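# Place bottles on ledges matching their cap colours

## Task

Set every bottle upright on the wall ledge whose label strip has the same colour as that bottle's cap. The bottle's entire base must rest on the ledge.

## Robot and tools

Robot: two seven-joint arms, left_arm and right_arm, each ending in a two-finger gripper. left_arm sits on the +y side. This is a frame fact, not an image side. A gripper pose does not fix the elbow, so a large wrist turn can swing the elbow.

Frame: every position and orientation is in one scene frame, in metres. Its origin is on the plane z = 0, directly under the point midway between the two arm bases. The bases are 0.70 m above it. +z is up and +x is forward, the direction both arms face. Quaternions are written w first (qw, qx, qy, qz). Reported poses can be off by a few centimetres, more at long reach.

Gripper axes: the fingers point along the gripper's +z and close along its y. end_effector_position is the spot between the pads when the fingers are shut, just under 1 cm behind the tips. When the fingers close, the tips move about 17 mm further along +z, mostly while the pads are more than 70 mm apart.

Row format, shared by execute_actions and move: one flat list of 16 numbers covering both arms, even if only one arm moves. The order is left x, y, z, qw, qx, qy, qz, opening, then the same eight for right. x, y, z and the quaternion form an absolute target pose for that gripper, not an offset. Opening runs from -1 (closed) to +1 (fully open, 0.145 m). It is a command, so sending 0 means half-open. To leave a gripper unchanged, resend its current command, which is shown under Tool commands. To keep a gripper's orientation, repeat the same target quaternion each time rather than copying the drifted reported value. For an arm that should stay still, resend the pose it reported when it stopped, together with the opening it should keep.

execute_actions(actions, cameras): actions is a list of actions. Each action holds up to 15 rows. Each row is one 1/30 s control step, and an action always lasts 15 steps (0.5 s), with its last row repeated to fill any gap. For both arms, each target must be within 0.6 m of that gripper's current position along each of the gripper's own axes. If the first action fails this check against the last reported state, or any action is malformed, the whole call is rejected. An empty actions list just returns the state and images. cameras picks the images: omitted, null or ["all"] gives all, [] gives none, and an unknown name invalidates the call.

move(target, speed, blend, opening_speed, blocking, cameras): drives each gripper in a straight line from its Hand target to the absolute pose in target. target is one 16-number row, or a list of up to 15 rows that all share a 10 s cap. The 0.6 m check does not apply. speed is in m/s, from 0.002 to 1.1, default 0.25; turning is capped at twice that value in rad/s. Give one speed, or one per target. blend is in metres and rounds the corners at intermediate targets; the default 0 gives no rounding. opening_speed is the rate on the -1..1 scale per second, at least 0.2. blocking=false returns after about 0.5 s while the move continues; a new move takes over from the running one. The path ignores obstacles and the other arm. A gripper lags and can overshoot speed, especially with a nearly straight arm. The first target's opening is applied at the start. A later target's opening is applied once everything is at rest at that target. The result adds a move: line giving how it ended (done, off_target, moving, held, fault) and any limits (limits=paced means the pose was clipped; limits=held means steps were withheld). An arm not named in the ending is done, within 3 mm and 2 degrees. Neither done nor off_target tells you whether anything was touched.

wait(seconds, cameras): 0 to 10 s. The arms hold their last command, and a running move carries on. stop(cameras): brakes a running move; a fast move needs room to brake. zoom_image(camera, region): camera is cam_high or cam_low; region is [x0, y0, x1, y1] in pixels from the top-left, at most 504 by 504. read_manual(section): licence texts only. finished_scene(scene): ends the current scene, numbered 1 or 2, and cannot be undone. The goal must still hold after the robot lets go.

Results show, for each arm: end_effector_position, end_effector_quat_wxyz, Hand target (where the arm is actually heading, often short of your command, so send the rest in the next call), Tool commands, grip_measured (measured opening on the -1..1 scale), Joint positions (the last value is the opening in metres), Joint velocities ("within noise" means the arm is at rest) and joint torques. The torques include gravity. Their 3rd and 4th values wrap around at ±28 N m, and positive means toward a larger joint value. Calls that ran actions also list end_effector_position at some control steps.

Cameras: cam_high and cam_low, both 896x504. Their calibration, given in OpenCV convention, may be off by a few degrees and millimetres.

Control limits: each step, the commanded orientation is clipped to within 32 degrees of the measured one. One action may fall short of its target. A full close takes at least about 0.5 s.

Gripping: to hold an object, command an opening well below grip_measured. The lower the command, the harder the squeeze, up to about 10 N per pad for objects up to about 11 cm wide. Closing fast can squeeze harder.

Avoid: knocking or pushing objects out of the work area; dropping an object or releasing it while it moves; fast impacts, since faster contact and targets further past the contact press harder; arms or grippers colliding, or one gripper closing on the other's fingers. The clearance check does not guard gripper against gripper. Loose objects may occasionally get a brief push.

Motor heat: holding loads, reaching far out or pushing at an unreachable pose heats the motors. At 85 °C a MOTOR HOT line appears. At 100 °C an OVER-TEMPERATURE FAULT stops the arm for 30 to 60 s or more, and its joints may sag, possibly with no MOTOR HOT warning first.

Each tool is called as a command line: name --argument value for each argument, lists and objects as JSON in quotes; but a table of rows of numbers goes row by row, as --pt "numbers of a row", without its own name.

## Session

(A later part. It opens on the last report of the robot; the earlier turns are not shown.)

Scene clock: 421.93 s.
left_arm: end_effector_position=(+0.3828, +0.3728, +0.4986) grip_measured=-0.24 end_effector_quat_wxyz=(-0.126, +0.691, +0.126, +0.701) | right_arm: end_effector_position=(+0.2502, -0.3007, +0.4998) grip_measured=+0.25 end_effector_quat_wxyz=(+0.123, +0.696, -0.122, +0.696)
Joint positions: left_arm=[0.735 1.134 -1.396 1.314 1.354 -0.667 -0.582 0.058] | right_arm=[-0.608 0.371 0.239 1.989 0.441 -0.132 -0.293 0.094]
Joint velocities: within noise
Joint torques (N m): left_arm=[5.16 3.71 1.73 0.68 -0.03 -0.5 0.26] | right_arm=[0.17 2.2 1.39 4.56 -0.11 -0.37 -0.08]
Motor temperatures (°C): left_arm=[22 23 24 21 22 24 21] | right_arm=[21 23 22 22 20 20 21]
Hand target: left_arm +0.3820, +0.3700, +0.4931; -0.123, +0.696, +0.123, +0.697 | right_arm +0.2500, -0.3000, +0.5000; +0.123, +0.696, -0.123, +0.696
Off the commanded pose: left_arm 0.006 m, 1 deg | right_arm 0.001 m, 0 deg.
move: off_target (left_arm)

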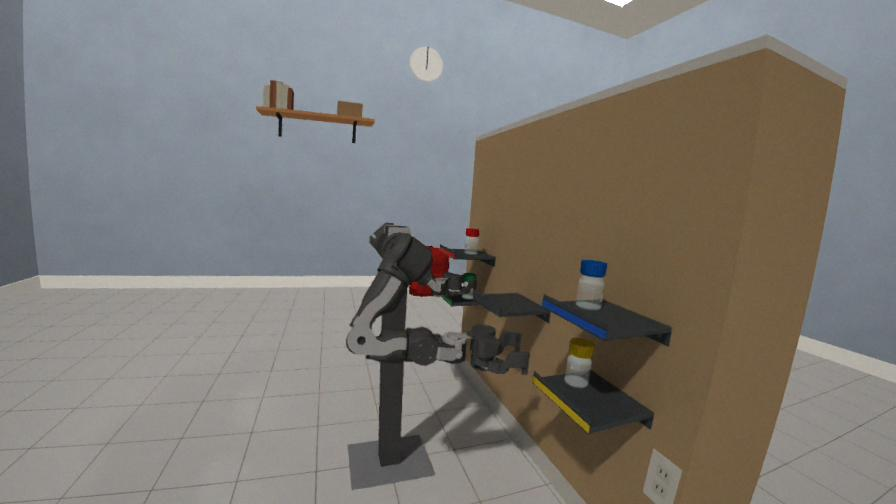

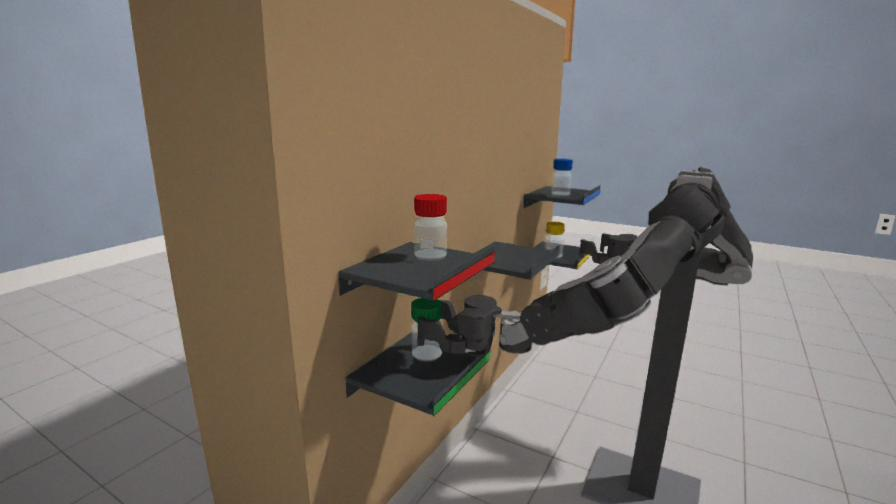

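Contact. Release and retreat.

move --pt "0.382 0.372 0.4975 -0.1228 0.6964 0.1228 0.6964 -0.5 0.25 -0.30 0.50 0.1228 0.6964 -0.1228 0.6964 0.25" --pt "0.382 0.372 0.4975 -0.1228 0.6964 0.1228 0.6964 0.25 0.25 -0.30 0.50 0.1228 0.6964 -0.1228 0.6964 0.25" --pt "0.25 0.324 0.502 -0.1228 0.6964 0.1228 0.6964 0.25 0.25 -0.30 0.50 0.1228 0.6964 -0.1228 0.6964 0.25" --speed '[0.05,0.1,0.12]' --opening_speed 0.8

zoom_image --camera "cam_low" --region '[320, 140, 640, 420]'

Scene clock: 436.47 s.
left_arm: end_effector_position=(+0.2501, +0.3240, +0.5030) grip_measured=+0.25 end_effector_quat_wxyz=(-0.123, +0.696, +0.123, +0.696) | right_arm: end_effector_position=(+0.2502, -0.3007, +0.4998) grip_measured=+0.25 end_effector_quat_wxyz=(+0.123, +0.696, -0.122, +0.696)
Joint positions: left_arm=[-0.405 1.369 -0.605 1.949 0.821 -0.788 -1.076 0.094] | right_arm=[-0.608 0.371 0.239 1.989 0.441 -0.132 -0.293 0.094]
Joint velocities: within noise
Joint torques (N m): left_arm=[1.89 4.58 2.13 1.8 -0.24 -0.36 0.24] | right_arm=[0.2 2.36 1.39 4.55 -0.09 -0.38 -0.05]
Motor temperatures (°C): left_arm=[23 23 24 21 22 24 21] | right_arm=[21 23 22 22 20 20 21]
Hand target: left_arm +0.2500, +0.3240, +0.5020; -0.123, +0.696, +0.123, +0.696 | right_arm +0.2500, -0.3000, +0.5000; +0.123, +0.696, -0.123, +0.696
Off the commanded pose: left_arm 0.001 m, 0 deg | right_arm 0.001 m, 0 deg.
joint read past its limit (left arm) — joint 6 (wrist pitch), lower limit.
joint sent to its limit (left arm) — joint 6 (wrist pitch), lower limit. The joint targets still meet the commanded pose.
move: done

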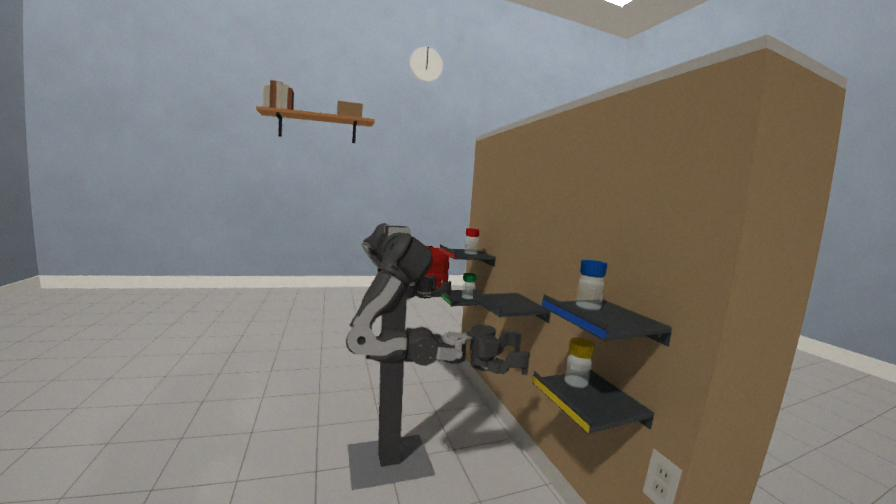

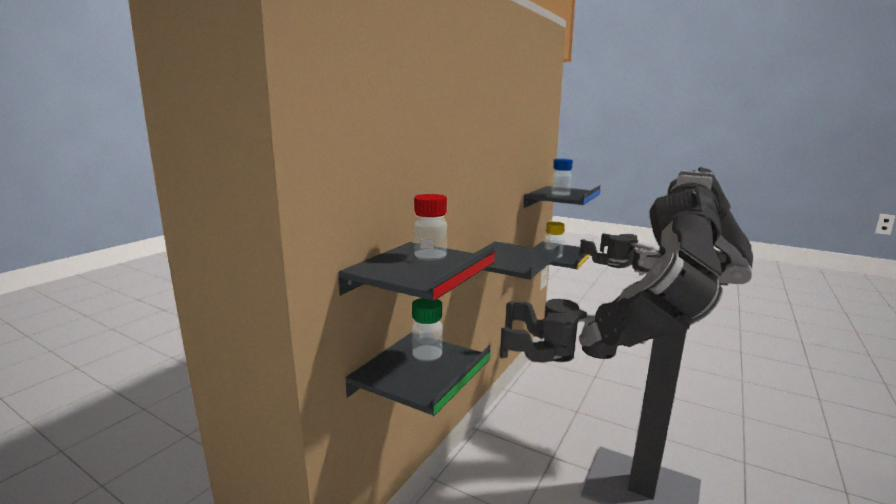

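Scaled by 1.575 from the camera's 896x504 image, which has a finer 1280x720 frame.

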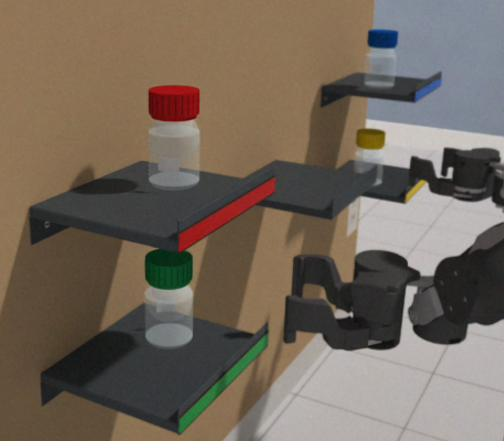

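All four are upright on their matching ledges.

finished_scene --scene 2

The scene is finished: the task was done.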